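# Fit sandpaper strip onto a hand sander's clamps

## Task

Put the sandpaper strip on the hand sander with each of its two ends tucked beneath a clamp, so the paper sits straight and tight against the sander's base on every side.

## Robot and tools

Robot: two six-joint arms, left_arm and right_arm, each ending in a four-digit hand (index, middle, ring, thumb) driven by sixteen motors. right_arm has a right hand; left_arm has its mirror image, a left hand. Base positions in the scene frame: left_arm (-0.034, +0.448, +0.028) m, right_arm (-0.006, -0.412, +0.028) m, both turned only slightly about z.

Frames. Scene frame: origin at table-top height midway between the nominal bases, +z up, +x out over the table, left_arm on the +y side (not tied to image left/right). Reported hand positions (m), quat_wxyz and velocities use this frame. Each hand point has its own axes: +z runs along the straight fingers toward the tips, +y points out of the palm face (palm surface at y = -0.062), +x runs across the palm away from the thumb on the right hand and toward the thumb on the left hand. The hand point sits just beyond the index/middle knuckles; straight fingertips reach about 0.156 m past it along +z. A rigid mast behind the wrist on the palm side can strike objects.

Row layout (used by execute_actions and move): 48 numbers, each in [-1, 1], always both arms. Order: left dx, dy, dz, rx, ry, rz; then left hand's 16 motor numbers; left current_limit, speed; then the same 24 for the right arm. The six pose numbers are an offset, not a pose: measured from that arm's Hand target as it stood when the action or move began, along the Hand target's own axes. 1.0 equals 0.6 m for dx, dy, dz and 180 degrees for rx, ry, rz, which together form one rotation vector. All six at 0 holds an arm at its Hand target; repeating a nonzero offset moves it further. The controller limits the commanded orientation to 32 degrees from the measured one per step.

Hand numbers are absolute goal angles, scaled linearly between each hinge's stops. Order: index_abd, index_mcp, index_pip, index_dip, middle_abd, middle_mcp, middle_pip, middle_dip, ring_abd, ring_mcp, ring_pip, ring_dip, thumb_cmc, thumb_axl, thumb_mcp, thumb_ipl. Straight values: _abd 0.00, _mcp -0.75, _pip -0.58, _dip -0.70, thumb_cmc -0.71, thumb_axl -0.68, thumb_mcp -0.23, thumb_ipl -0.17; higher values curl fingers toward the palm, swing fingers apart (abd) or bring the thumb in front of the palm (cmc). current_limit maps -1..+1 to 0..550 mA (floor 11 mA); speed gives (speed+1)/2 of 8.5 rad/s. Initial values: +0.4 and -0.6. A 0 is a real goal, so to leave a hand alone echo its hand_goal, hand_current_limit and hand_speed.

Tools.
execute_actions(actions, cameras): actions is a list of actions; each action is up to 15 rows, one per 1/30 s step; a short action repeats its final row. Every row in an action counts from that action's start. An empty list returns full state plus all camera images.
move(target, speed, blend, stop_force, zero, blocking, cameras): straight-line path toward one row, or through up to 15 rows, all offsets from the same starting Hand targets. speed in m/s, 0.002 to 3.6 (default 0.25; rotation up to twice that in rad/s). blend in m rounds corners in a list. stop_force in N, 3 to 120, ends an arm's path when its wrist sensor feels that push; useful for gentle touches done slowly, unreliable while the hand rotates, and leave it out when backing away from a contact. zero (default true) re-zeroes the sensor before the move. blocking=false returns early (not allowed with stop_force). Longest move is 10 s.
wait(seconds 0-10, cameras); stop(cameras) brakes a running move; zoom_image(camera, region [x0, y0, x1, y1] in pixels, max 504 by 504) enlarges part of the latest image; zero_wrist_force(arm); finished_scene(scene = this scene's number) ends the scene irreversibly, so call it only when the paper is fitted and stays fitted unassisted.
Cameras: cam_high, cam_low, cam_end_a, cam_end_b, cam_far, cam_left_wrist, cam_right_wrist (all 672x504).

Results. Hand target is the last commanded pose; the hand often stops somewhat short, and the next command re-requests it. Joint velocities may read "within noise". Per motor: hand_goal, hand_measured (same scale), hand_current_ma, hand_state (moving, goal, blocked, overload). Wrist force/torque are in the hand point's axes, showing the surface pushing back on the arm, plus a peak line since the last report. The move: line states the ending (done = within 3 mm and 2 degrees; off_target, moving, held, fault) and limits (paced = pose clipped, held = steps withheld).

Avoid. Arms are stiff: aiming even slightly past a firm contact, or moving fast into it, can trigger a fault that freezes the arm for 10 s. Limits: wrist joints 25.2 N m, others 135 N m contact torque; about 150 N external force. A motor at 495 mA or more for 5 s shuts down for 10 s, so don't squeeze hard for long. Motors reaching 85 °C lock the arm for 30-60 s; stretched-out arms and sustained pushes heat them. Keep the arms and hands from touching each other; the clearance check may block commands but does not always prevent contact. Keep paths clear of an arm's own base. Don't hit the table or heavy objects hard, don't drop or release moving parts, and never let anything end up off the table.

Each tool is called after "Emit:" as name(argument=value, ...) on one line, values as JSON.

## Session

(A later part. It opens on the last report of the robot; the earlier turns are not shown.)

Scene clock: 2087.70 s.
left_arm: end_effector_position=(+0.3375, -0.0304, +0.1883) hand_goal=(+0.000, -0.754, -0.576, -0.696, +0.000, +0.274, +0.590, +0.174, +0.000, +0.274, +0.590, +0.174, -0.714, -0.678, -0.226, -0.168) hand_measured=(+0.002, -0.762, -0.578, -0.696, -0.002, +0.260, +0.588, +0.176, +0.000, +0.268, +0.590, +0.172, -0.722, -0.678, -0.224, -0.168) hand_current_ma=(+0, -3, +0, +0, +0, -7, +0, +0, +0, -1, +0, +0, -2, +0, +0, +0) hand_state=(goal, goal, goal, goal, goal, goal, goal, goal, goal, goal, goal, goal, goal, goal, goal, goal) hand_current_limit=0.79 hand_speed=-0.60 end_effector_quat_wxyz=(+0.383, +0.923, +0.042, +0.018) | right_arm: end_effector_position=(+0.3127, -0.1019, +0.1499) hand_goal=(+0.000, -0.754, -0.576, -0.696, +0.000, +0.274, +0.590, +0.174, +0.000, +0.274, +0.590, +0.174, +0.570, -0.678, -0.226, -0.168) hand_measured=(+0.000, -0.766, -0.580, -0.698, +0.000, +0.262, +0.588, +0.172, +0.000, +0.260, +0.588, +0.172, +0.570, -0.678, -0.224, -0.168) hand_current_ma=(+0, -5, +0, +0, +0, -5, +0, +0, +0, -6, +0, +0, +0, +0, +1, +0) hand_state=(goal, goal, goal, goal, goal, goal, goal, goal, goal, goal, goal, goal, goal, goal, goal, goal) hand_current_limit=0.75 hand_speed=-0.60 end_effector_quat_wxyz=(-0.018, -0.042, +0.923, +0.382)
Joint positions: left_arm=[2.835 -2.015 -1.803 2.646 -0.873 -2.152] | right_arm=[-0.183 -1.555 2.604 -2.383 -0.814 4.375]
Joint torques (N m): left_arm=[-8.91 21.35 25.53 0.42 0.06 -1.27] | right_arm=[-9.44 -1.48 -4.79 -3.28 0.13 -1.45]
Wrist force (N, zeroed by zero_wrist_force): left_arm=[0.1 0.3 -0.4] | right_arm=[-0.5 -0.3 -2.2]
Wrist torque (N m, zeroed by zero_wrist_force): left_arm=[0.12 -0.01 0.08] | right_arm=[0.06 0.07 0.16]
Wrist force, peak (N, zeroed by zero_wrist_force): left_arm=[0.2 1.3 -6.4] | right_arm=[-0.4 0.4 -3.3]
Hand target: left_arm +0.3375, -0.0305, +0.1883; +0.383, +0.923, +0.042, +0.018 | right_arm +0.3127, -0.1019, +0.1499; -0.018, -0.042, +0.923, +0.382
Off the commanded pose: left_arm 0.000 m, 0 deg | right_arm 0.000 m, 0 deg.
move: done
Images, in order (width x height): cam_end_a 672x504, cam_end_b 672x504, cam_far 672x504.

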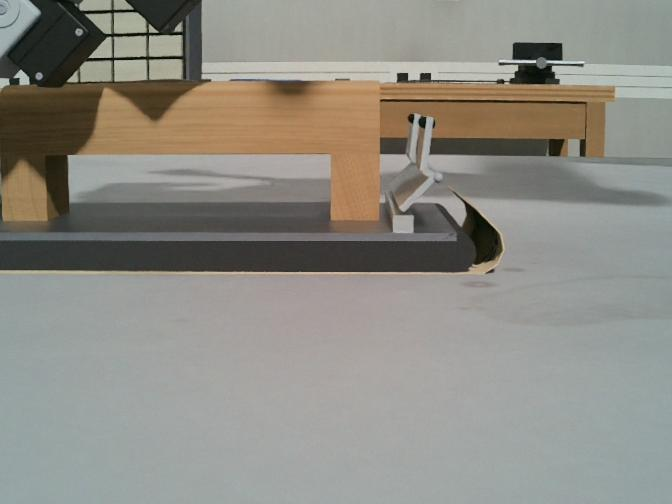

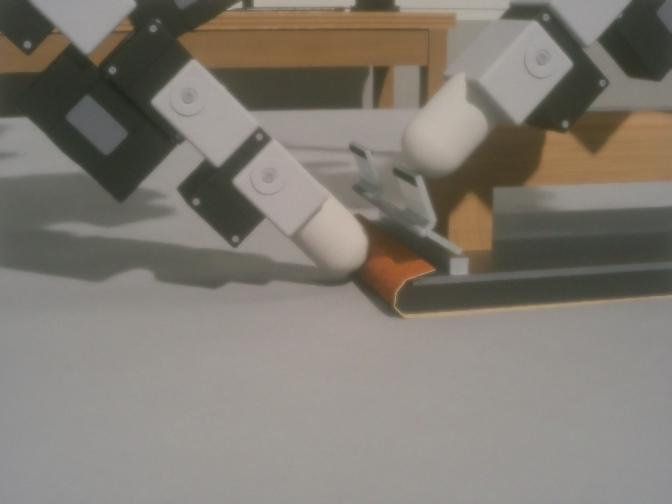

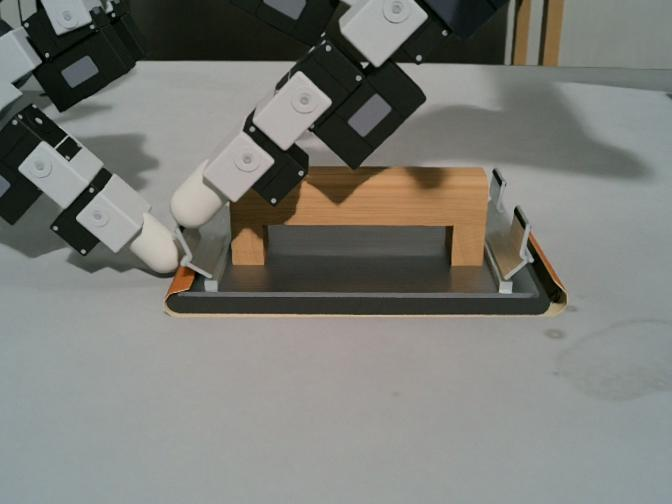

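Emit:
move(target=[0,0.0072,0.0140,0,0,0,0,-0.754,-0.576,-0.696,0,0.274,0.590,0.174,0,0.274,0.590,0.174,-0.714,-0.678,-0.226,-0.168,0.79,-0.6,0,0,0,0,0,0,0,-0.754,-0.576,-0.696,0,0.274,0.590,0.174,0,0.274,0.590,0.174,0.570,-0.678,-0.226,-0.168,0.75,-0.6], speed=0.02, cameras=["cam_far","cam_end_b","cam_end_a"])

Emit:
zoom_image(camera="cam_far", region=[130, 150, 290, 310])

Emit:
zoom_image(camera="cam_end_b", region=[280, 60, 580, 330])

Scene clock: 2093.90 s.
left_arm: end_effector_position=(+0.3384, -0.0394, +0.1855) hand_goal=(+0.000, -0.754, -0.576, -0.696, +0.000, +0.274, +0.590, +0.174, +0.000, +0.274, +0.590, +0.174, -0.714, -0.678, -0.226, -0.168) hand_measured=(+0.002, -0.762, -0.578, -0.696, -0.002, +0.260, +0.588, +0.176, +0.000, +0.268, +0.590, +0.172, -0.722, -0.678, -0.224, -0.168) hand_current_ma=(+0, -3, +0, +0, +0, -7, +0, +0, +0, -1, +0, +0, -2, +0, +0, +0) hand_state=(goal, goal, goal, goal, goal, goal, goal, goal, goal, goal, goal, goal, goal, goal, goal, goal) hand_current_limit=0.79 hand_speed=-0.60 end_effector_quat_wxyz=(+0.383, +0.923, +0.042, +0.018) | right_arm: end_effector_position=(+0.3127, -0.1019, +0.1499) hand_goal=(+0.000, -0.754, -0.576, -0.696, +0.000, +0.274, +0.590, +0.174, +0.000, +0.274, +0.590, +0.174, +0.570, -0.678, -0.226, -0.168) hand_measured=(+0.002, -0.764, -0.578, -0.698, +0.000, +0.262, +0.588, +0.172, +0.000, +0.260, +0.588, +0.172, +0.570, -0.678, -0.224, -0.168) hand_current_ma=(+0, -3, +0, +0, +0, -5, +0, +0, +0, -6, +0, +0, +0, +0, +1, +0) hand_state=(goal, goal, goal, goal, goal, goal, goal, goal, goal, goal, goal, goal, goal, goal, goal, goal) hand_current_limit=0.75 hand_speed=-0.60 end_effector_quat_wxyz=(-0.018, -0.042, +0.923, +0.382)
Joint positions: left_arm=[2.814 -2.028 -1.786 2.658 -0.881 -2.176] | right_arm=[-0.183 -1.555 2.604 -2.383 -0.814 4.375]
Joint torques (N m): left_arm=[-8.49 22.49 27.31 0.03 -0.05 -1.03] | right_arm=[-6.49 -2.81 -4.25 -2.65 0.65 -1.53]
Wrist force (N, zeroed by zero_wrist_force): left_arm=[0.2 0.2 -0.2] | right_arm=[-0.4 -0.3 -1.9]
Wrist torque (N m, zeroed by zero_wrist_force): left_arm=[0.07 -0.02 0.09] | right_arm=[0.05 0.08 0.18]
Wrist force, peak (N, zeroed by zero_wrist_force): left_arm=[0.4 0.6 -0.5] | right_arm=[-0.7 0.6 -4.4]
Hand target: left_arm +0.3384, -0.0395, +0.1854; +0.383, +0.923, +0.042, +0.018 | right_arm +0.3127, -0.1019, +0.1499; -0.018, -0.042, +0.923, +0.382
Off the commanded pose: left_arm 0.000 m, 0 deg | right_arm 0.000 m, 0 deg.
move: done
Images, in order (width x height): cam_end_a 672x504, cam_end_b 672x504, cam_far 672x504.

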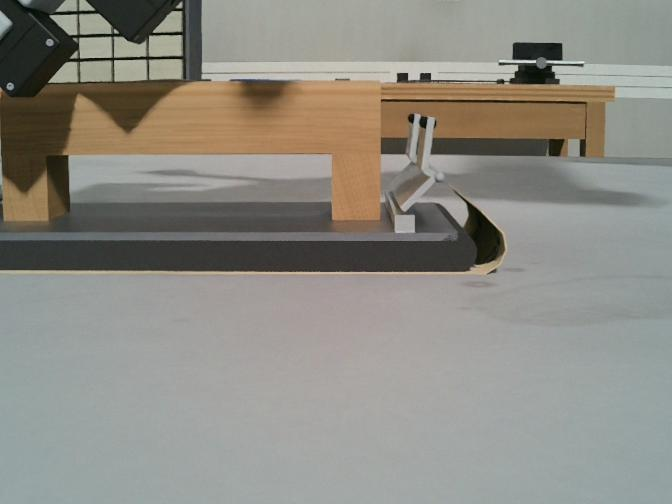

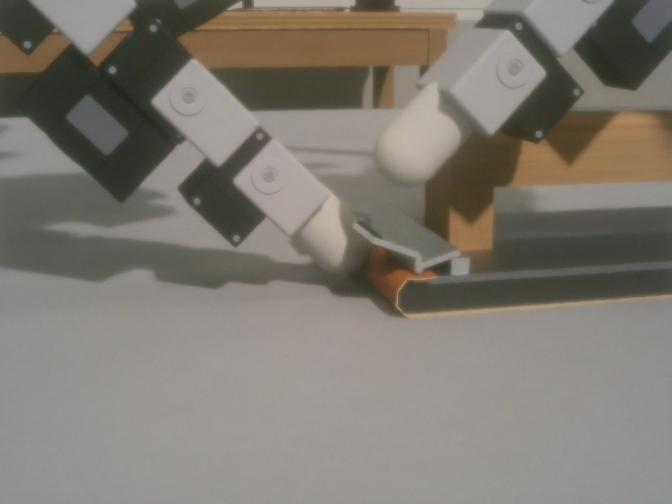

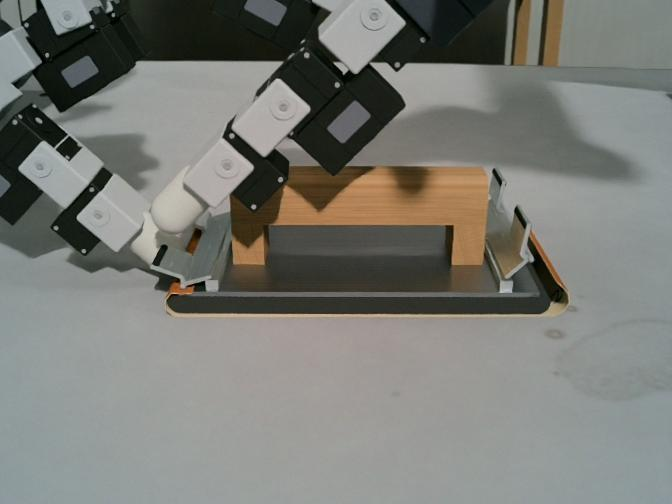

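Scaled by 3.150 from the camera's 672x504 image, which has a finer 960x720 frame.

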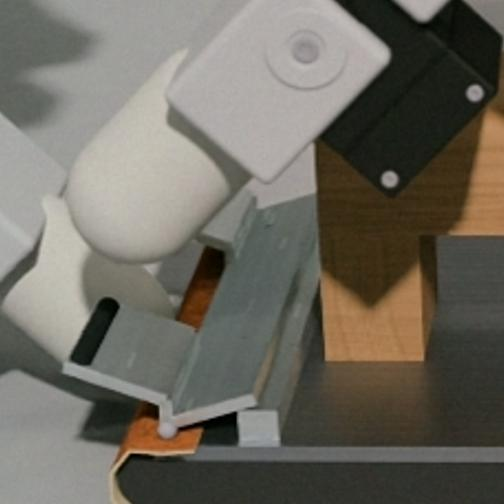

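Scaled by 1.680 from the camera's 672x504 image, which has a finer 960x720 frame.

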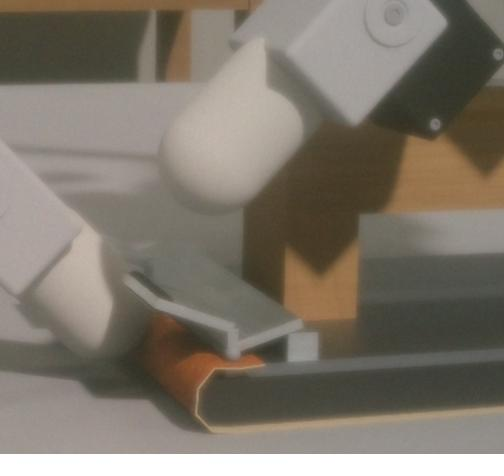

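Emit:
move(target=[[0,0.0353,-0.0589,0,0,0,0,-0.754,-0.576,-0.696,0,0.274,0.590,0.174,0,0.274,0.590,0.174,-0.714,-0.678,-0.226,-0.168,0.79,-0.6,0,0,0,0,0,0,0,-0.754,-0.576,-0.696,0,0.274,0.590,0.174,0,0.274,0.590,0.174,0.570,-0.678,-0.226,-0.168,0.75,-0.6],[0,0.0353,-0.0589,0,0,0,0,-0.754,-0.576,-0.696,0,0.274,0.590,0.174,0,0.274,0.590,0.174,-0.714,-0.678,-0.226,-0.168,0.79,-0.6,0,-0.0354,-0.0354,0,0,0,0,-0.754,-0.576,-0.696,0,0.274,0.590,0.174,0,0.274,0.590,0.174,0.570,-0.678,-0.226,-0.168,0.75,-0.6]], speed=0.05, cameras=["cam_far","cam_end_b","cam_end_a"])

Emit:
zoom_image(camera="cam_far", region=[130, 170, 290, 330])

Emit:
zoom_image(camera="cam_end_b", region=[320, 170, 500, 330])

Scene clock: 2114.13 s.
left_arm: end_effector_position=(+0.3374, -0.0294, +0.2254) hand_goal=(+0.000, -0.754, -0.576, -0.696, +0.000, +0.274, +0.590, +0.174, +0.000, +0.274, +0.590, +0.174, -0.714, -0.678, -0.226, -0.168) hand_measured=(+0.002, -0.762, -0.578, -0.696, -0.002, +0.260, +0.588, +0.176, +0.000, +0.268, +0.590, +0.172, -0.722, -0.678, -0.224, -0.168) hand_current_ma=(+0, -3, +0, +0, +0, -7, +0, +0, +0, -1, +0, +0, -2, +0, +0, +0) hand_state=(goal, goal, goal, goal, goal, goal, goal, goal, goal, goal, goal, goal, goal, goal, goal, goal) hand_current_limit=0.79 hand_speed=-0.60 end_effector_quat_wxyz=(+0.383, +0.923, +0.042, +0.018) | right_arm: end_effector_position=(+0.3154, -0.1318, +0.1499) hand_goal=(+0.000, -0.754, -0.576, -0.696, +0.000, +0.274, +0.590, +0.174, +0.000, +0.274, +0.590, +0.174, +0.570, -0.678, -0.226, -0.168) hand_measured=(+0.002, -0.762, -0.578, -0.698, +0.000, +0.262, +0.588, +0.172, +0.000, +0.260, +0.588, +0.172, +0.570, -0.678, -0.224, -0.168) hand_current_ma=(+0, -2, +0, +0, +0, -5, +0, +0, +0, -6, +0, +0, +0, +0, +1, +0) hand_state=(goal, goal, goal, goal, goal, goal, goal, goal, goal, goal, goal, goal, goal, goal, goal, goal) hand_current_limit=0.75 hand_speed=-0.60 end_effector_quat_wxyz=(-0.018, -0.042, +0.923, +0.382)
Joint positions: left_arm=[2.837 -1.961 -1.769 2.557 -0.872 -2.149] | right_arm=[-0.279 -1.592 2.6 -2.257 -0.841 4.249]
Joint torques (N m): left_arm=[13.25 47.8 27 -3 3.1 1.97] | right_arm=[-11.05 -21.76 -19 -0.84 -0.02 -1.56]
Wrist force (N, zeroed by zero_wrist_force): left_arm=[0.4 0.4 -0.3] | right_arm=[-0.2 0.7 -0.9]
Wrist torque (N m, zeroed by zero_wrist_force): left_arm=[0.09 -0.05 0.02] | right_arm=[0.05 0.03 0.19]
Wrist force, peak (N, zeroed by zero_wrist_force): left_arm=[0.4 0.3 -0.8] | right_arm=[-0.7 0.5 -2.7]
Hand target: left_arm +0.3374, -0.0294, +0.2254; +0.383, +0.923, +0.042, +0.018 | right_arm +0.3154, -0.1319, +0.1499; -0.018, -0.042, +0.923, +0.382
Off the commanded pose: left_arm 0.000 m, 0 deg | right_arm 0.000 m, 0 deg.
move: done
Images, in order (width x height): cam_end_a 672x504, cam_end_b 672x504, cam_far 672x504.

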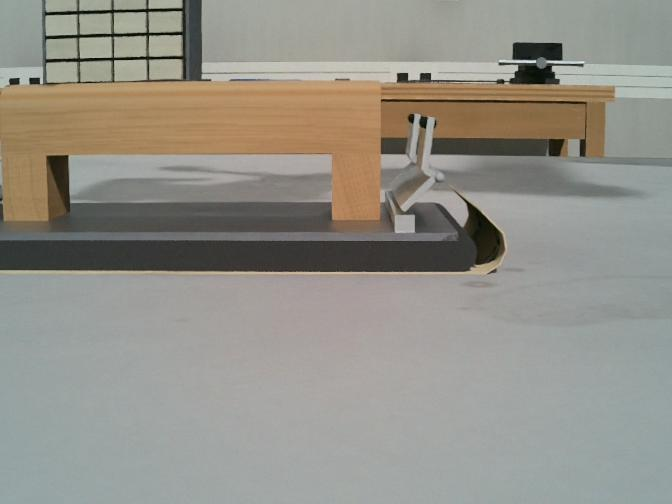

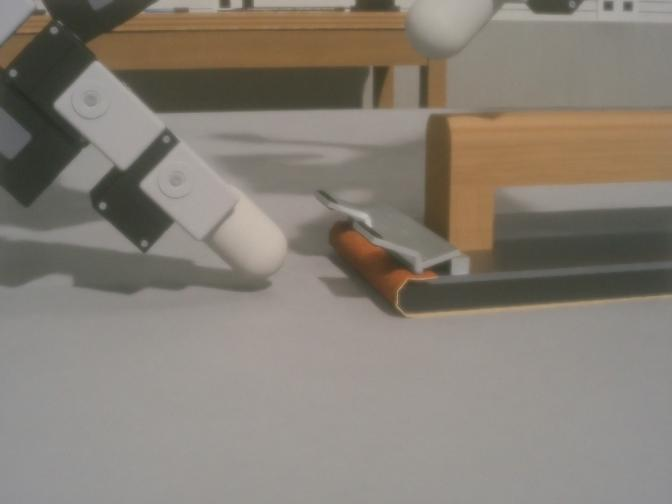

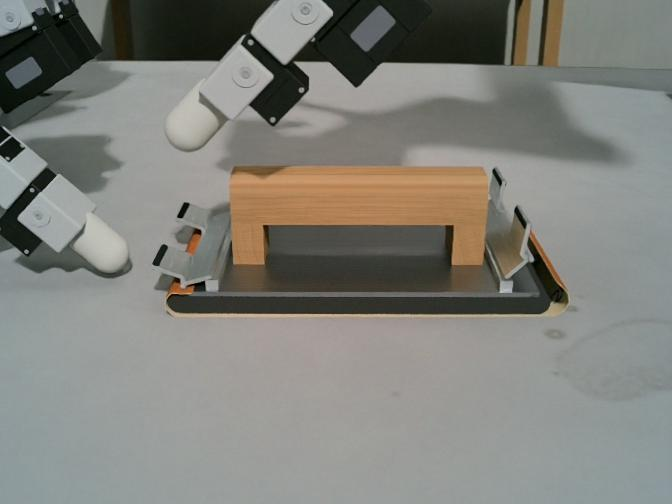

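Scaled by 3.150 from the camera's 672x504 image, which has a finer 960x720 frame.

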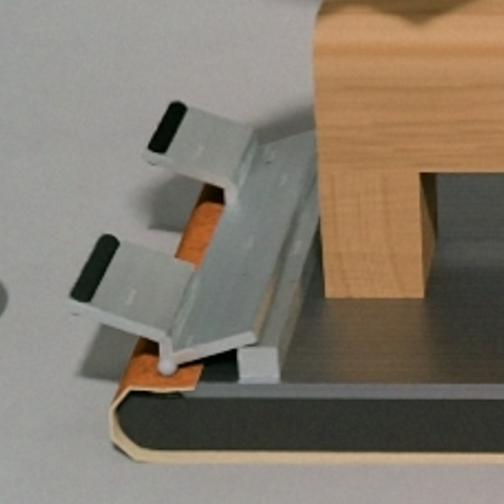

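Scaled by 2.800 from the camera's 672x504 image, which has a finer 960x720 frame.

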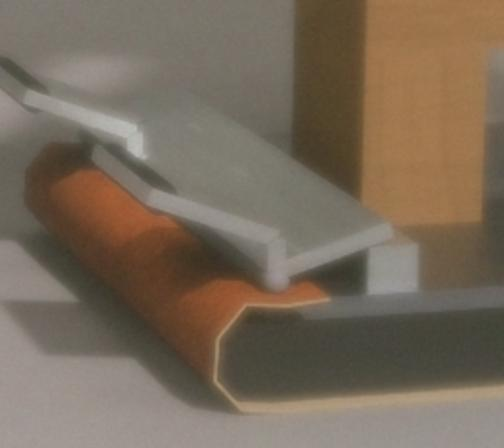

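Emit:
move(target=[[-0.0303,-0.2177,-0.2757,0,0,0,0,-0.754,-0.576,-0.696,0,0.274,0.590,0.174,0,0.274,0.590,0.174,-0.714,-0.678,-0.226,-0.168,0.79,-0.6,0,0.1178,-0.1178,0,0,0,0,-0.754,-0.576,-0.696,0,0.274,0.590,0.174,0,0.274,0.590,0.174,0.570,-0.678,-0.226,-0.168,0.75,-0.6],[-0.0430,-0.3127,-0.1822,0,0,0,0,-0.754,-0.576,-0.696,0,0.274,0.590,0.174,0,0.274,0.590,0.174,-0.714,-0.678,-0.226,-0.168,0.79,-0.6,0,0.1178,-0.1178,0,0,0,0,-0.754,-0.576,-0.696,0,0.274,0.590,0.174,0,0.274,0.590,0.174,0.570,-0.678,-0.226,-0.168,0.75,-0.6]], speed=0.15, cameras=["cam_far","cam_end_b","cam_end_a","cam_high"])

Emit:
zoom_image(camera="cam_far", region=[450, 170, 650, 330])

Emit:
zoom_image(camera="cam_end_a", region=[370, 60, 672, 300])

Scene clock: 2124.93 s.
left_arm: end_effector_position=(+0.2926, +0.1772, +0.1697) hand_goal=(+0.000, -0.754, -0.576, -0.696, +0.000, +0.274, +0.590, +0.174, +0.000, +0.274, +0.590, +0.174, -0.714, -0.678, -0.226, -0.168) hand_measured=(+0.002, -0.762, -0.578, -0.696, -0.002, +0.260, +0.588, +0.176, +0.000, +0.268, +0.590, +0.172, -0.722, -0.678, -0.224, -0.168) hand_current_ma=(+0, -3, +0, +0, +0, -7, +0, +0, +0, -1, +0, +0, -2, +0, +0, +0) hand_state=(goal, goal, goal, goal, goal, goal, goal, goal, goal, goal, goal, goal, goal, goal, goal, goal) hand_current_limit=0.79 hand_speed=-0.60 end_effector_quat_wxyz=(+0.383, +0.923, +0.042, +0.018) | right_arm: end_effector_position=(+0.3155, -0.1319, +0.2499) hand_goal=(+0.000, -0.754, -0.576, -0.696, +0.000, +0.274, +0.590, +0.174, +0.000, +0.274, +0.590, +0.174, +0.570, -0.678, -0.226, -0.168) hand_measured=(+0.002, -0.762, -0.578, -0.698, +0.000, +0.262, +0.588, +0.172, +0.000, +0.260, +0.588, +0.172, +0.570, -0.678, -0.224, -0.168) hand_current_ma=(+0, -2, +0, +0, +0, -5, +0, +0, +0, -6, +0, +0, +0, +0, +1, +0) hand_state=(goal, goal, goal, goal, goal, goal, goal, goal, goal, goal, goal, goal, goal, goal, goal, goal) hand_current_limit=0.75 hand_speed=-0.60 end_effector_quat_wxyz=(-0.018, -0.042, +0.923, +0.382)
Joint positions: left_arm=[3.479 -1.936 -2.237 2.395 -0.806 -1.277] | right_arm=[-0.28 -1.882 2.451 -1.818 -0.841 4.249]
Joint torques (N m): left_arm=[-10.13 11.49 -4.57 -0.87 3.16 -1.35] | right_arm=[-10.59 -17.84 -26.01 -1.05 -0.41 -1.73]
Wrist force (N, zeroed by zero_wrist_force): left_arm=[0.3 0.3 -0.4] | right_arm=[-0.1 0.5 -0.6]
Wrist torque (N m, zeroed by zero_wrist_force): left_arm=[0.08 -0.04 0.12] | right_arm=[0.01 0.01 0.18]
Wrist force, peak (N, zeroed by zero_wrist_force): left_arm=[-0.1 0.9 -0.7] | right_arm=[-0.2 0.9 -1.0]
Hand target: left_arm +0.2926, +0.1772, +0.1697; +0.383, +0.923, +0.042, +0.018 | right_arm +0.3155, -0.1319, +0.2499; -0.018, -0.042, +0.923, +0.382
Off the commanded pose: left_arm 0.000 m, 0 deg | right_arm 0.000 m, 0 deg.
move: done
Images, in order (width x height): cam_high 672x504, cam_end_a 672x504, cam_end_b 672x504, cam_far 672x504.

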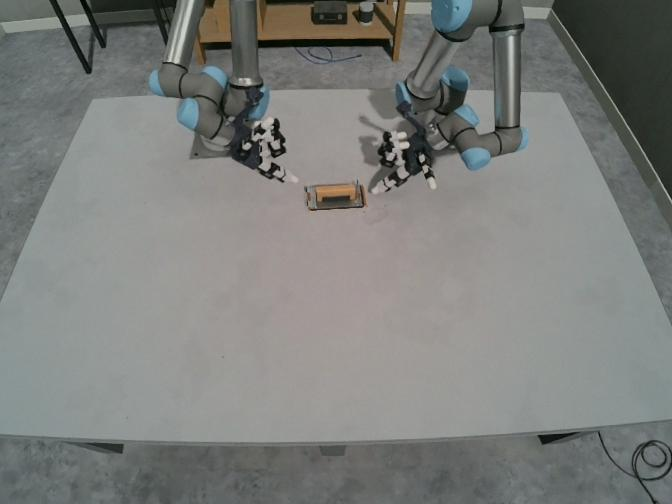

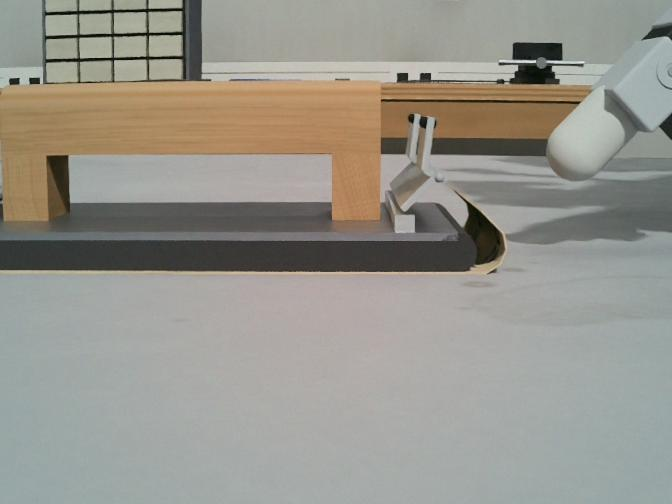

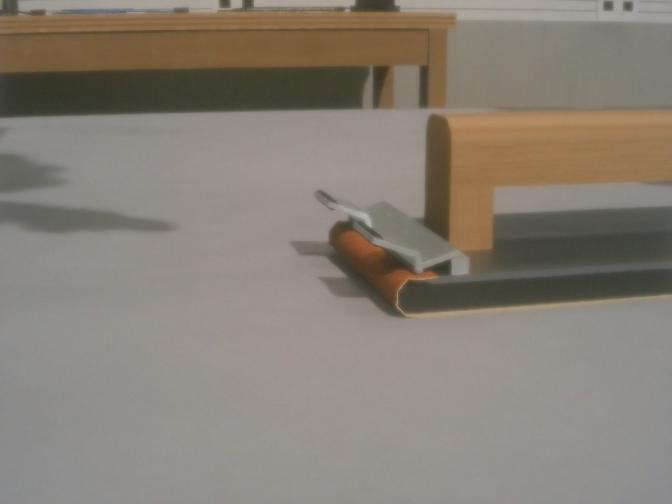

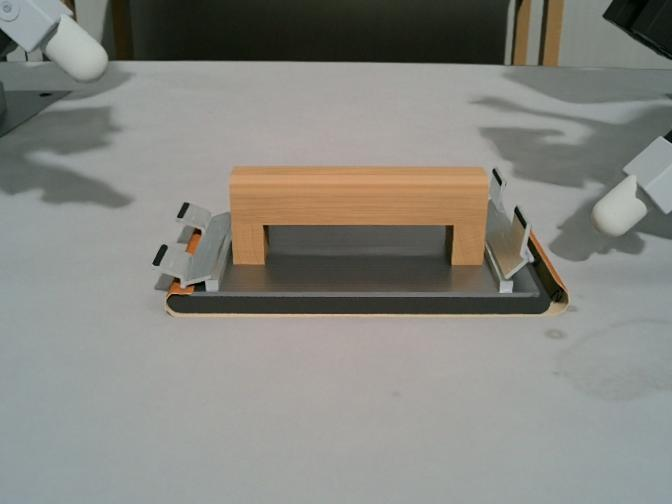

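Scaled by 2.520 from the camera's 672x504 image, which has a finer 960x720 frame.

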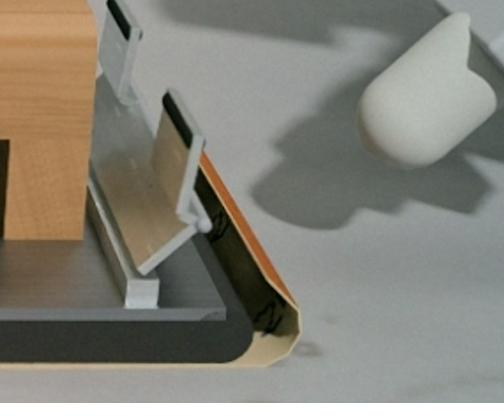

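Scaled by 1.669 from the camera's 672x504 image, which has a finer 960x720 frame.

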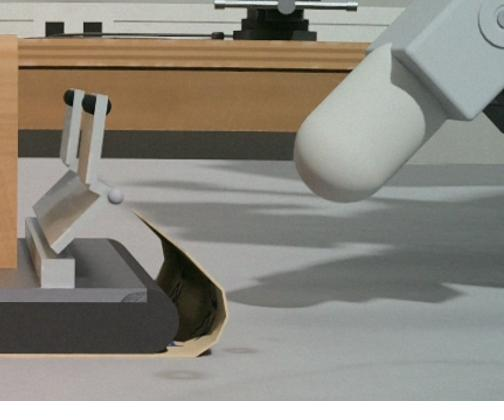

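Emit:
move(target=[0,-0.0297,0.0297,0,0,0,0,-0.754,-0.576,-0.696,0,0.274,0.590,0.174,0,0.274,0.590,0.174,-0.714,-0.678,-0.226,-0.168,0.79,-0.6,0,0,0,0,0,0,0,-0.754,-0.576,-0.696,0,0.274,0.590,0.174,0,0.274,0.590,0.174,0.570,-0.678,-0.226,-0.168,0.75,-0.6], speed=0.02, stop_force=3, cameras=["cam_far","cam_end_a"])

Emit:
zoom_image(camera="cam_end_a", region=[370, 60, 672, 300])

Scene clock: 2134.63 s.
left_arm: end_effector_position=(+0.2926, +0.1772, +0.1444) hand_goal=(+0.000, -0.754, -0.576, -0.696, +0.000, +0.274, +0.590, +0.174, +0.000, +0.274, +0.590, +0.174, -0.714, -0.678, -0.226, -0.168) hand_measured=(+0.002, -0.760, -0.578, -0.696, -0.002, +0.260, +0.588, +0.176, +0.000, +0.268, +0.590, +0.172, -0.722, -0.678, -0.224, -0.168) hand_current_ma=(+0, -2, +0, +0, +0, -7, +0, +0, +0, -1, +0, +0, -2, +0, +0, +0) hand_state=(goal, goal, goal, goal, goal, goal, goal, goal, goal, goal, goal, goal, goal, goal, goal, goal) hand_current_limit=0.79 hand_speed=-0.60 end_effector_quat_wxyz=(+0.383, +0.923, +0.042, +0.018) | right_arm: end_effector_position=(+0.3155, -0.1319, +0.2499) hand_goal=(+0.000, -0.754, -0.576, -0.696, +0.000, +0.274, +0.590, +0.174, +0.000, +0.274, +0.590, +0.174, +0.570, -0.678, -0.226, -0.168) hand_measured=(+0.002, -0.762, -0.578, -0.698, +0.000, +0.262, +0.588, +0.172, +0.000, +0.260, +0.588, +0.172, +0.570, -0.678, -0.224, -0.168) hand_current_ma=(+0, -2, +0, +0, +0, -5, +0, +0, +0, -6, +0, +0, +0, +0, +1, +0) hand_state=(goal, goal, goal, goal, goal, goal, goal, goal, goal, goal, goal, goal, goal, goal, goal, goal) hand_current_limit=0.75 hand_speed=-0.60 end_effector_quat_wxyz=(-0.018, -0.042, +0.923, +0.382)
Joint positions: left_arm=[3.479 -2.002 -2.246 2.471 -0.806 -1.277] | right_arm=[-0.28 -1.882 2.451 -1.818 -0.841 4.249]
Joint torques (N m): left_arm=[-9 11.44 -6.36 -0.88 2.99 -1.2] | right_arm=[-9.39 -16.37 -25.3 -1.09 -0.35 -1.67]
Wrist force (N, zeroed by zero_wrist_force): left_arm=[0.1 0.7 -1.2] | right_arm=[-0.2 0.4 -0.6]
Wrist torque (N m, zeroed by zero_wrist_force): left_arm=[0.16 0.01 0.10] | right_arm=[0.00 0.02 0.17]
Wrist force, peak (N, zeroed by zero_wrist_force): left_arm=[0.2 0.6 -1.9] | right_arm=[0.0 1.1 -0.7]
Hand target: left_arm +0.2926, +0.1772, +0.1444; +0.383, +0.923, +0.042, +0.018 | right_arm +0.3155, -0.1319, +0.2499; -0.018, -0.042, +0.923, +0.382
Off the commanded pose: left_arm 0.000 m, 0 deg | right_arm 0.000 m, 0 deg.
move: done
Images, in order (width x height): cam_end_a 672x504, cam_far 672x504.

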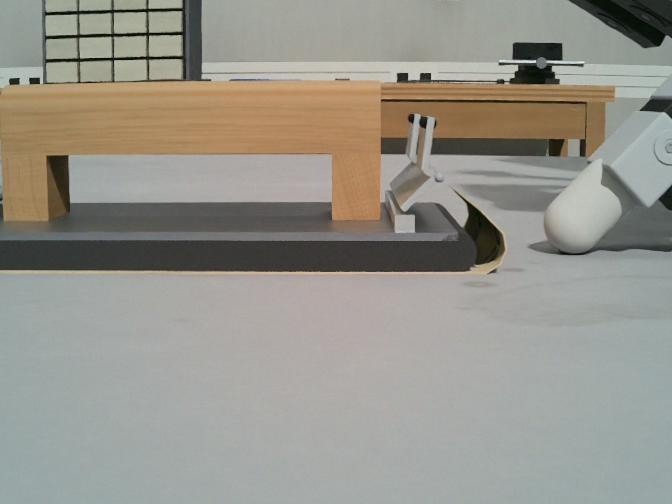

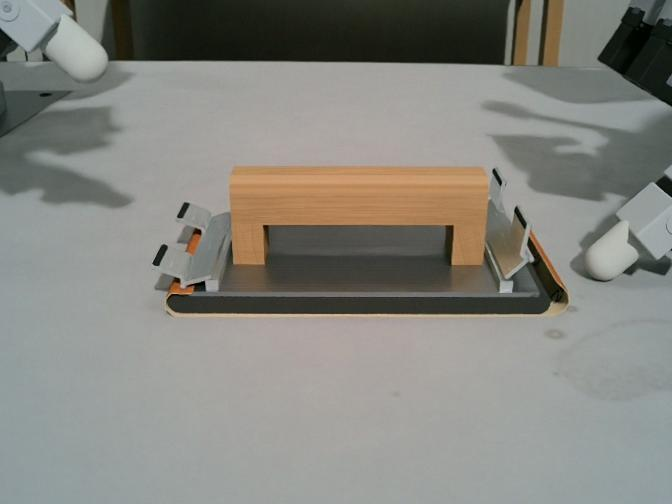

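Scaled by 1.669 from the camera's 672x504 image, which has a finer 960x720 frame.

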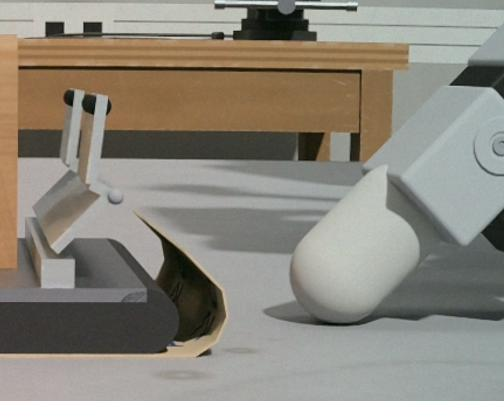

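Emit:
move(target=[[0,0.0018,-0.0018,0,0,0,0,-0.754,-0.576,-0.696,0,0.274,0.590,0.174,0,0.274,0.590,0.174,-0.714,-0.678,-0.226,-0.168,0.79,-0.6,0,0,0,0,0,0,0,-0.754,-0.576,-0.696,0,0.274,0.590,0.174,0,0.274,0.590,0.174,0.570,-0.678,-0.226,-0.168,0.75,-0.6],[0,0.0218,0.0183,0,0,0,0,-0.754,-0.576,-0.696,0,0.274,0.590,0.174,0,0.274,0.590,0.174,-0.714,-0.678,-0.226,-0.168,0.79,-0.6,0,0,0,0,0,0,0,-0.754,-0.576,-0.696,0,0.274,0.590,0.174,0,0.274,0.590,0.174,0.570,-0.678,-0.226,-0.168,0.75,-0.6]], speed=0.03, cameras=["cam_far","cam_end_a"])

Emit:
zoom_image(camera="cam_end_a", region=[370, 90, 640, 300])

Emit:
zoom_image(camera="cam_far", region=[460, 190, 620, 330])

Scene clock: 2141.87 s.
left_arm: end_effector_position=(+0.2942, +0.1603, +0.1460) hand_goal=(+0.000, -0.754, -0.576, -0.696, +0.000, +0.274, +0.590, +0.174, +0.000, +0.274, +0.590, +0.174, -0.714, -0.678, -0.226, -0.168) hand_measured=(+0.002, -0.760, -0.578, -0.696, -0.002, +0.260, +0.588, +0.176, +0.000, +0.268, +0.590, +0.172, -0.722, -0.678, -0.224, -0.168) hand_current_ma=(+0, -2, +0, +0, +0, -7, +0, +0, +0, -1, +0, +0, -2, +0, +0, +0) hand_state=(goal, goal, goal, goal, goal, goal, goal, goal, goal, goal, goal, goal, goal, goal, goal, goal) hand_current_limit=0.79 hand_speed=-0.60 end_effector_quat_wxyz=(+0.383, +0.923, +0.042, +0.018) | right_arm: end_effector_position=(+0.3155, -0.1319, +0.2499) hand_goal=(+0.000, -0.754, -0.576, -0.696, +0.000, +0.274, +0.590, +0.174, +0.000, +0.274, +0.590, +0.174, +0.570, -0.678, -0.226, -0.168) hand_measured=(+0.002, -0.762, -0.578, -0.698, +0.000, +0.262, +0.588, +0.172, +0.000, +0.260, +0.588, +0.172, +0.570, -0.678, -0.224, -0.168) hand_current_ma=(+0, -2, +0, +0, +0, -5, +0, +0, +0, -6, +0, +0, +0, +0, +1, +0) hand_state=(goal, goal, goal, goal, goal, goal, goal, goal, goal, goal, goal, goal, goal, goal, goal, goal) hand_current_limit=0.75 hand_speed=-0.60 end_effector_quat_wxyz=(-0.018, -0.042, +0.923, +0.382)
Joint positions: left_arm=[3.415 -1.992 -2.225 2.501 -0.794 -1.366] | right_arm=[-0.28 -1.882 2.451 -1.818 -0.841 4.249]
Joint torques (N m): left_arm=[-9.69 40.75 19.08 -1.12 3.34 -1.4] | right_arm=[-9.95 -16.23 -25.2 -1.05 -0.19 -1.58]
Wrist force (N, zeroed by zero_wrist_force): left_arm=[0.3 0.3 -0.3] | right_arm=[-0.3 0.6 -0.6]
Wrist torque (N m, zeroed by zero_wrist_force): left_arm=[0.08 -0.06 0.13] | right_arm=[0.04 0.04 0.16]
Wrist force, peak (N, zeroed by zero_wrist_force): left_arm=[0.2 0.7 -1.8] | right_arm=[-0.1 0.8 -0.9]
Hand target: left_arm +0.2942, +0.1602, +0.1460; +0.383, +0.923, +0.042, +0.018 | right_arm +0.3155, -0.1319, +0.2499; -0.018, -0.042, +0.923, +0.382
Off the commanded pose: left_arm 0.000 m, 0 deg | right_arm 0.000 m, 0 deg.
move: done
Images, in order (width x height): cam_end_a 672x504, cam_far 672x504.

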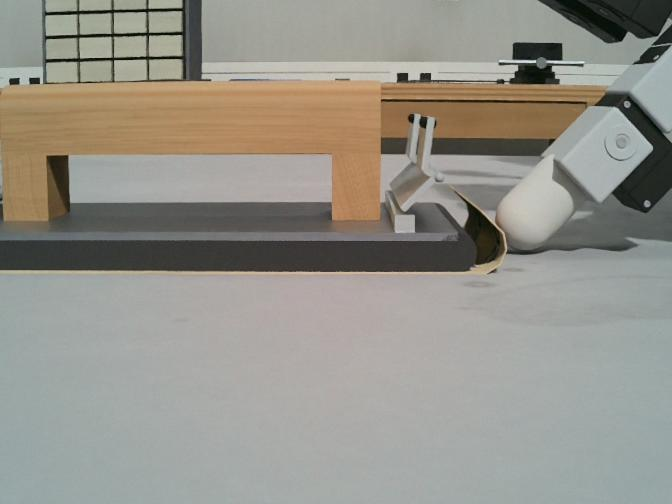

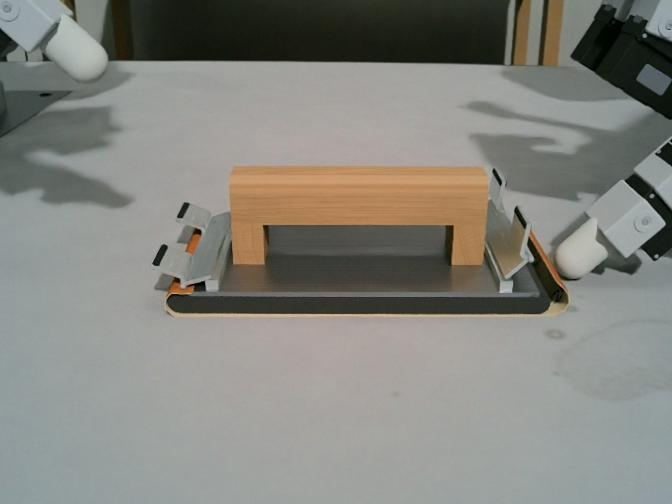

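Scaled by 1.867 from the camera's 672x504 image, which has a finer 960x720 frame.

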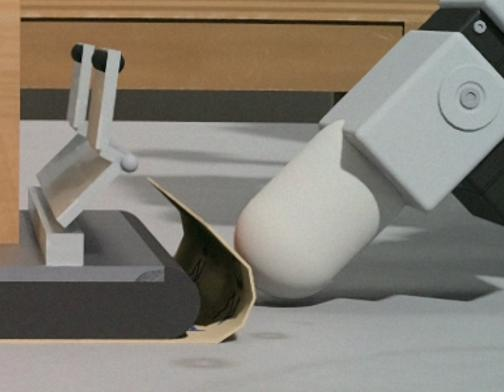

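Scaled by 3.150 from the camera's 672x504 image, which has a finer 960x720 frame.

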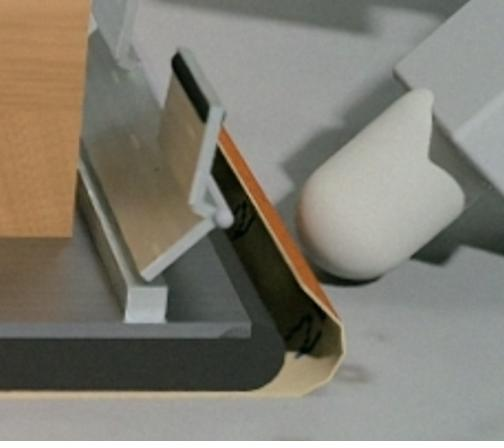

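Emit:
move(target=[0,0.0082,0.0082,0,0,0,0,-0.754,-0.576,-0.696,0,0.274,0.590,0.174,0,0.274,0.590,0.174,-0.714,-0.678,-0.226,-0.168,0.79,-0.6,0,0,0,0,0,0,0,-0.754,-0.576,-0.696,0,0.274,0.590,0.174,0,0.274,0.590,0.174,0.570,-0.678,-0.226,-0.168,0.75,-0.6], speed=0.02, cameras=["cam_far","cam_end_a"])

Emit:
zoom_image(camera="cam_end_a", region=[370, 90, 640, 300])

Emit:
zoom_image(camera="cam_far", region=[460, 190, 620, 330])

Scene clock: 2147.30 s.
left_arm: end_effector_position=(+0.2948, +0.1534, +0.1460) hand_goal=(+0.000, -0.754, -0.576, -0.696, +0.000, +0.274, +0.590, +0.174, +0.000, +0.274, +0.590, +0.174, -0.714, -0.678, -0.226, -0.168) hand_measured=(+0.002, -0.760, -0.576, -0.696, -0.002, +0.260, +0.588, +0.176, +0.000, +0.268, +0.590, +0.172, -0.722, -0.678, -0.224, -0.168) hand_current_ma=(+0, -2, +0, +0, +0, -7, +0, +0, +0, -1, +0, +0, -2, +0, +0, +0) hand_state=(goal, goal, goal, goal, goal, goal, goal, goal, goal, goal, goal, goal, goal, goal, goal, goal) hand_current_limit=0.79 hand_speed=-0.60 end_effector_quat_wxyz=(+0.383, +0.923, +0.042, +0.018) end_effector_velocity=(+0.000, +0.000, +0.000) end_effector_angular_velocity=(+0.001, +0.000, +0.001) | right_arm: end_effector_position=(+0.3155, -0.1319, +0.2499) hand_goal=(+0.000, -0.754, -0.576, -0.696, +0.000, +0.274, +0.590, +0.174, +0.000, +0.274, +0.590, +0.174, +0.570, -0.678, -0.226, -0.168) hand_measured=(+0.002, -0.762, -0.578, -0.698, +0.000, +0.262, +0.588, +0.172, +0.000, +0.260, +0.588, +0.172, +0.570, -0.678, -0.224, -0.168) hand_current_ma=(+0, -2, +0, +0, +0, -5, +0, +0, +0, -6, +0, +0, +0, +0, +1, +0) hand_state=(goal, goal, goal, goal, goal, goal, goal, goal, goal, goal, goal, goal, goal, goal, goal, goal) hand_current_limit=0.75 hand_speed=-0.60 end_effector_quat_wxyz=(-0.018, -0.042, +0.923, +0.382)
Joint positions: left_arm=[3.388 -1.989 -2.216 2.516 -0.791 -1.402] | right_arm=[-0.28 -1.882 2.451 -1.818 -0.841 4.249]
Joint velocities: left_arm=[-0.002 0.001 0.001 0.002 -0.001 -0.005] | right_arm=[within noise]
Joint torques (N m): left_arm=[-10.37 40.15 17.52 -0.95 3.04 -1.2] | right_arm=[-9.61 -16.5 -26.34 -1.13 -0.16 -1.42]
Wrist force (N, zeroed by zero_wrist_force): left_arm=[0.0 0.2 -0.9] | right_arm=[-0.1 0.4 -0.6]
Wrist torque (N m, zeroed by zero_wrist_force): left_arm=[0.11 -0.02 0.10] | right_arm=[0.02 0.02 0.18]
Wrist force, peak (N, zeroed by zero_wrist_force): left_arm=[0.1 0.6 -1.2] | right_arm=[-0.1 0.8 -0.9]
Hand target: left_arm +0.2948, +0.1533, +0.1460; +0.383, +0.923, +0.042, +0.018 | right_arm +0.3155, -0.1319, +0.2499; -0.018, -0.042, +0.923, +0.382
Off the commanded pose: left_arm 0.000 m, 0 deg | right_arm 0.000 m, 0 deg.
move: done
Images, in order (width x height): cam_end_a 672x504, cam_far 672x504.

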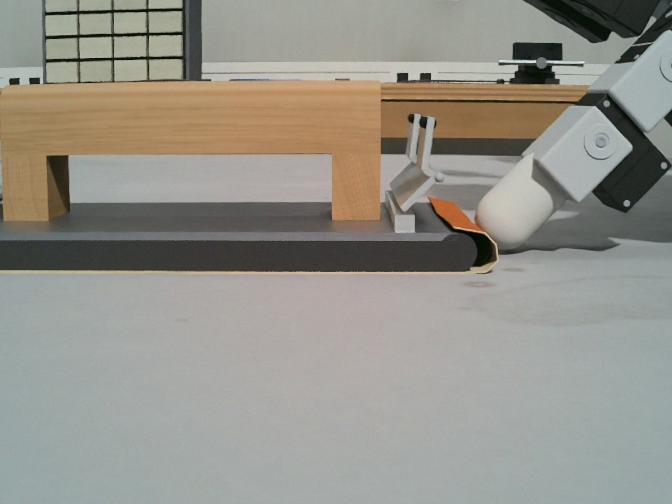

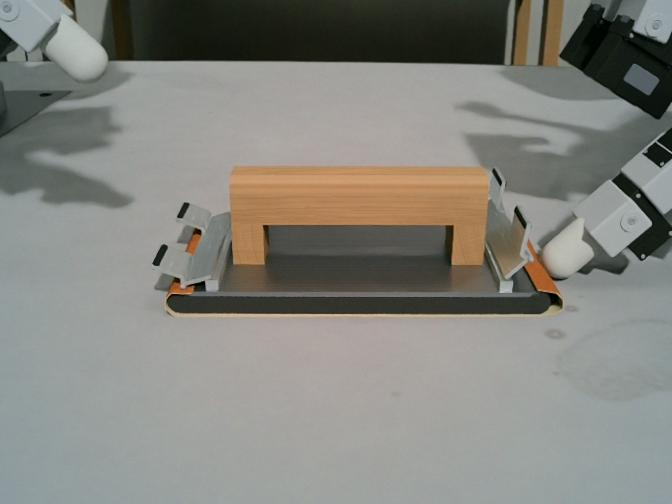

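Scaled by 1.867 from the camera's 672x504 image, which has a finer 960x720 frame.

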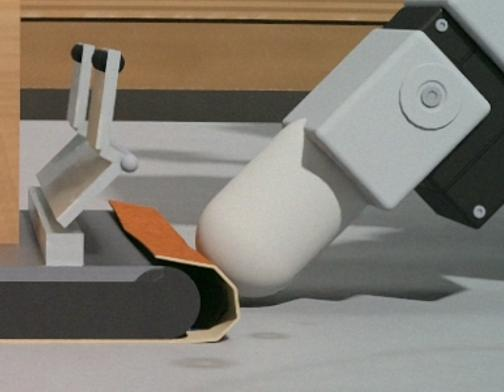

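Scaled by 3.150 from the camera's 672x504 image, which has a finer 960x720 frame.

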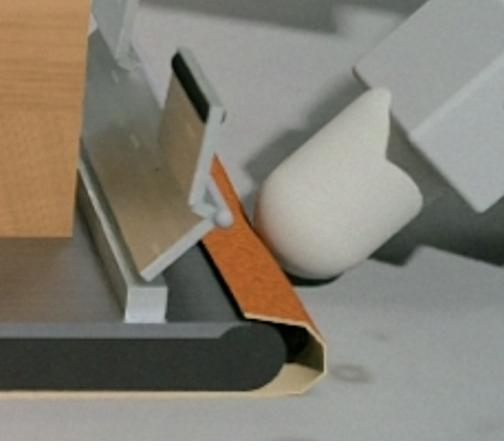

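Emit:
move(target=[0,0.0047,0.0047,0,0,0,0,-0.754,-0.576,-0.696,0,0.274,0.590,0.174,0,0.274,0.590,0.174,-0.714,-0.678,-0.226,-0.168,0.79,-0.6,0,0,0,0,0,0,0,-0.754,-0.576,-0.696,0,0.274,0.590,0.174,0,0.274,0.590,0.174,0.570,-0.678,-0.226,-0.168,0.75,-0.6], speed=0.02, cameras=["cam_far","cam_end_a"])

Emit:
zoom_image(camera="cam_end_a", region=[370, 90, 640, 300])

Emit:
zoom_image(camera="cam_far", region=[460, 190, 620, 330])

Scene clock: 2150.97 s.
left_arm: end_effector_position=(+0.2952, +0.1494, +0.1460) hand_goal=(+0.000, -0.754, -0.576, -0.696, +0.000, +0.274, +0.590, +0.174, +0.000, +0.274, +0.590, +0.174, -0.714, -0.678, -0.226, -0.168) hand_measured=(+0.002, -0.756, -0.576, -0.696, -0.002, +0.260, +0.588, +0.176, +0.000, +0.268, +0.590, +0.172, -0.722, -0.678, -0.224, -0.168) hand_current_ma=(+0, +0, +0, +0, +0, -7, +0, +0, +0, -1, +0, +0, -2, +0, +0, +0) hand_state=(goal, goal, goal, goal, goal, goal, goal, goal, goal, goal, goal, goal, goal, goal, goal, goal) hand_current_limit=0.79 hand_speed=-0.60 end_effector_quat_wxyz=(+0.383, +0.923, +0.042, +0.018) | right_arm: end_effector_position=(+0.3155, -0.1319, +0.2499) hand_goal=(+0.000, -0.754, -0.576, -0.696, +0.000, +0.274, +0.590, +0.174, +0.000, +0.274, +0.590, +0.174, +0.570, -0.678, -0.226, -0.168) hand_measured=(+0.002, -0.762, -0.578, -0.698, +0.000, +0.262, +0.588, +0.172, +0.000, +0.260, +0.588, +0.172, +0.570, -0.678, -0.224, -0.168) hand_current_ma=(+0, -2, +0, +0, +0, -5, +0, +0, +0, -6, +0, +0, +0, +0, +1, +0) hand_state=(goal, goal, goal, goal, goal, goal, goal, goal, goal, goal, goal, goal, goal, goal, goal, goal) hand_current_limit=0.75 hand_speed=-0.60 end_effector_quat_wxyz=(-0.018, -0.042, +0.923, +0.382)
Joint positions: left_arm=[3.373 -1.988 -2.211 2.524 -0.789 -1.423] | right_arm=[-0.28 -1.882 2.451 -1.818 -0.841 4.249]
Joint torques (N m): left_arm=[-10.4 39.53 17.38 -0.59 3.16 -1.69] | right_arm=[-8.78 -16.49 -25.62 -1.08 -0.36 -1.44]
Wrist force (N, zeroed by zero_wrist_force): left_arm=[-0.1 -0.1 -4.3] | right_arm=[-0.2 0.5 -0.4]
Wrist torque (N m, zeroed by zero_wrist_force): left_arm=[0.37 0.03 0.09] | right_arm=[0.01 0.02 0.18]
Wrist force, peak (N, zeroed by zero_wrist_force): left_arm=[0.0 0.7 -4.7] | right_arm=[-0.4 0.8 -0.8]
Hand target: left_arm +0.2952, +0.1493, +0.1460; +0.383, +0.923, +0.042, +0.018 | right_arm +0.3155, -0.1319, +0.2499; -0.018, -0.042, +0.923, +0.382
Off the commanded pose: left_arm 0.000 m, 0 deg | right_arm 0.000 m, 0 deg.
move: done
Images, in order (width x height): cam_end_a 672x504, cam_far 672x504.

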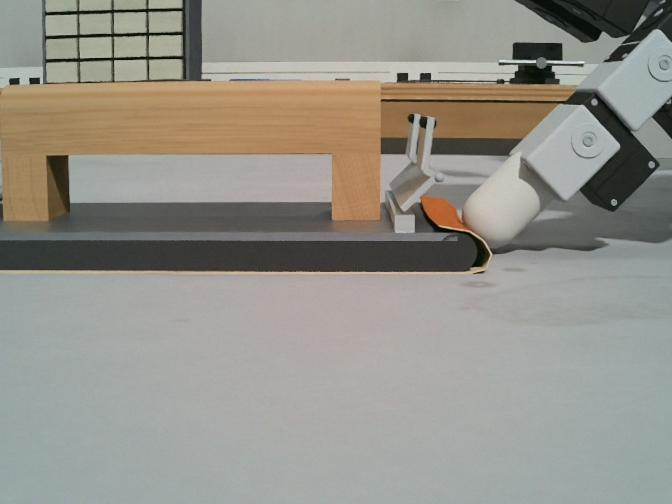

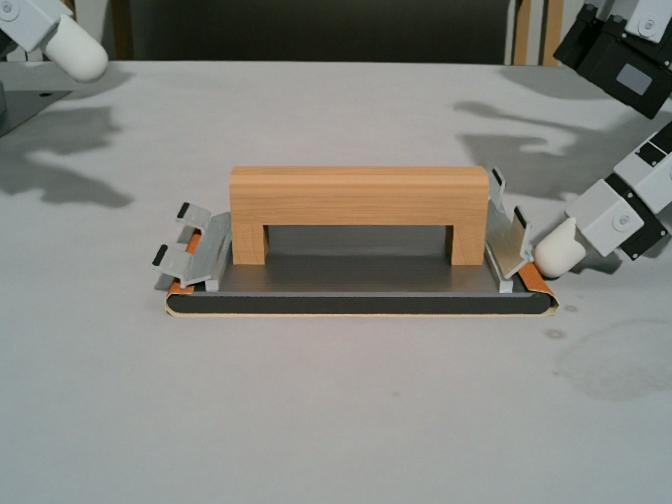

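Scaled by 1.867 from the camera's 672x504 image, which has a finer 960x720 frame.

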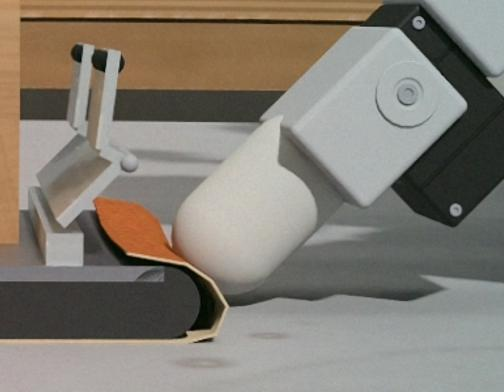

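Scaled by 3.150 from the camera's 672x504 image, which has a finer 960x720 frame.

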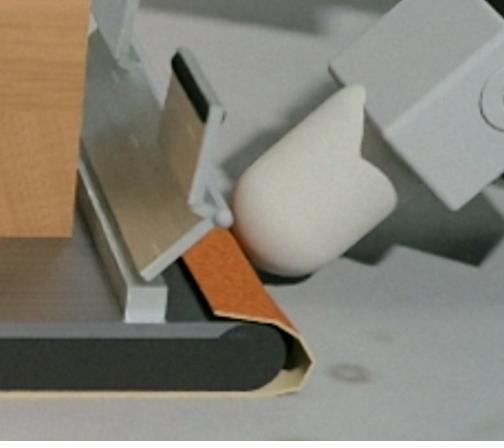

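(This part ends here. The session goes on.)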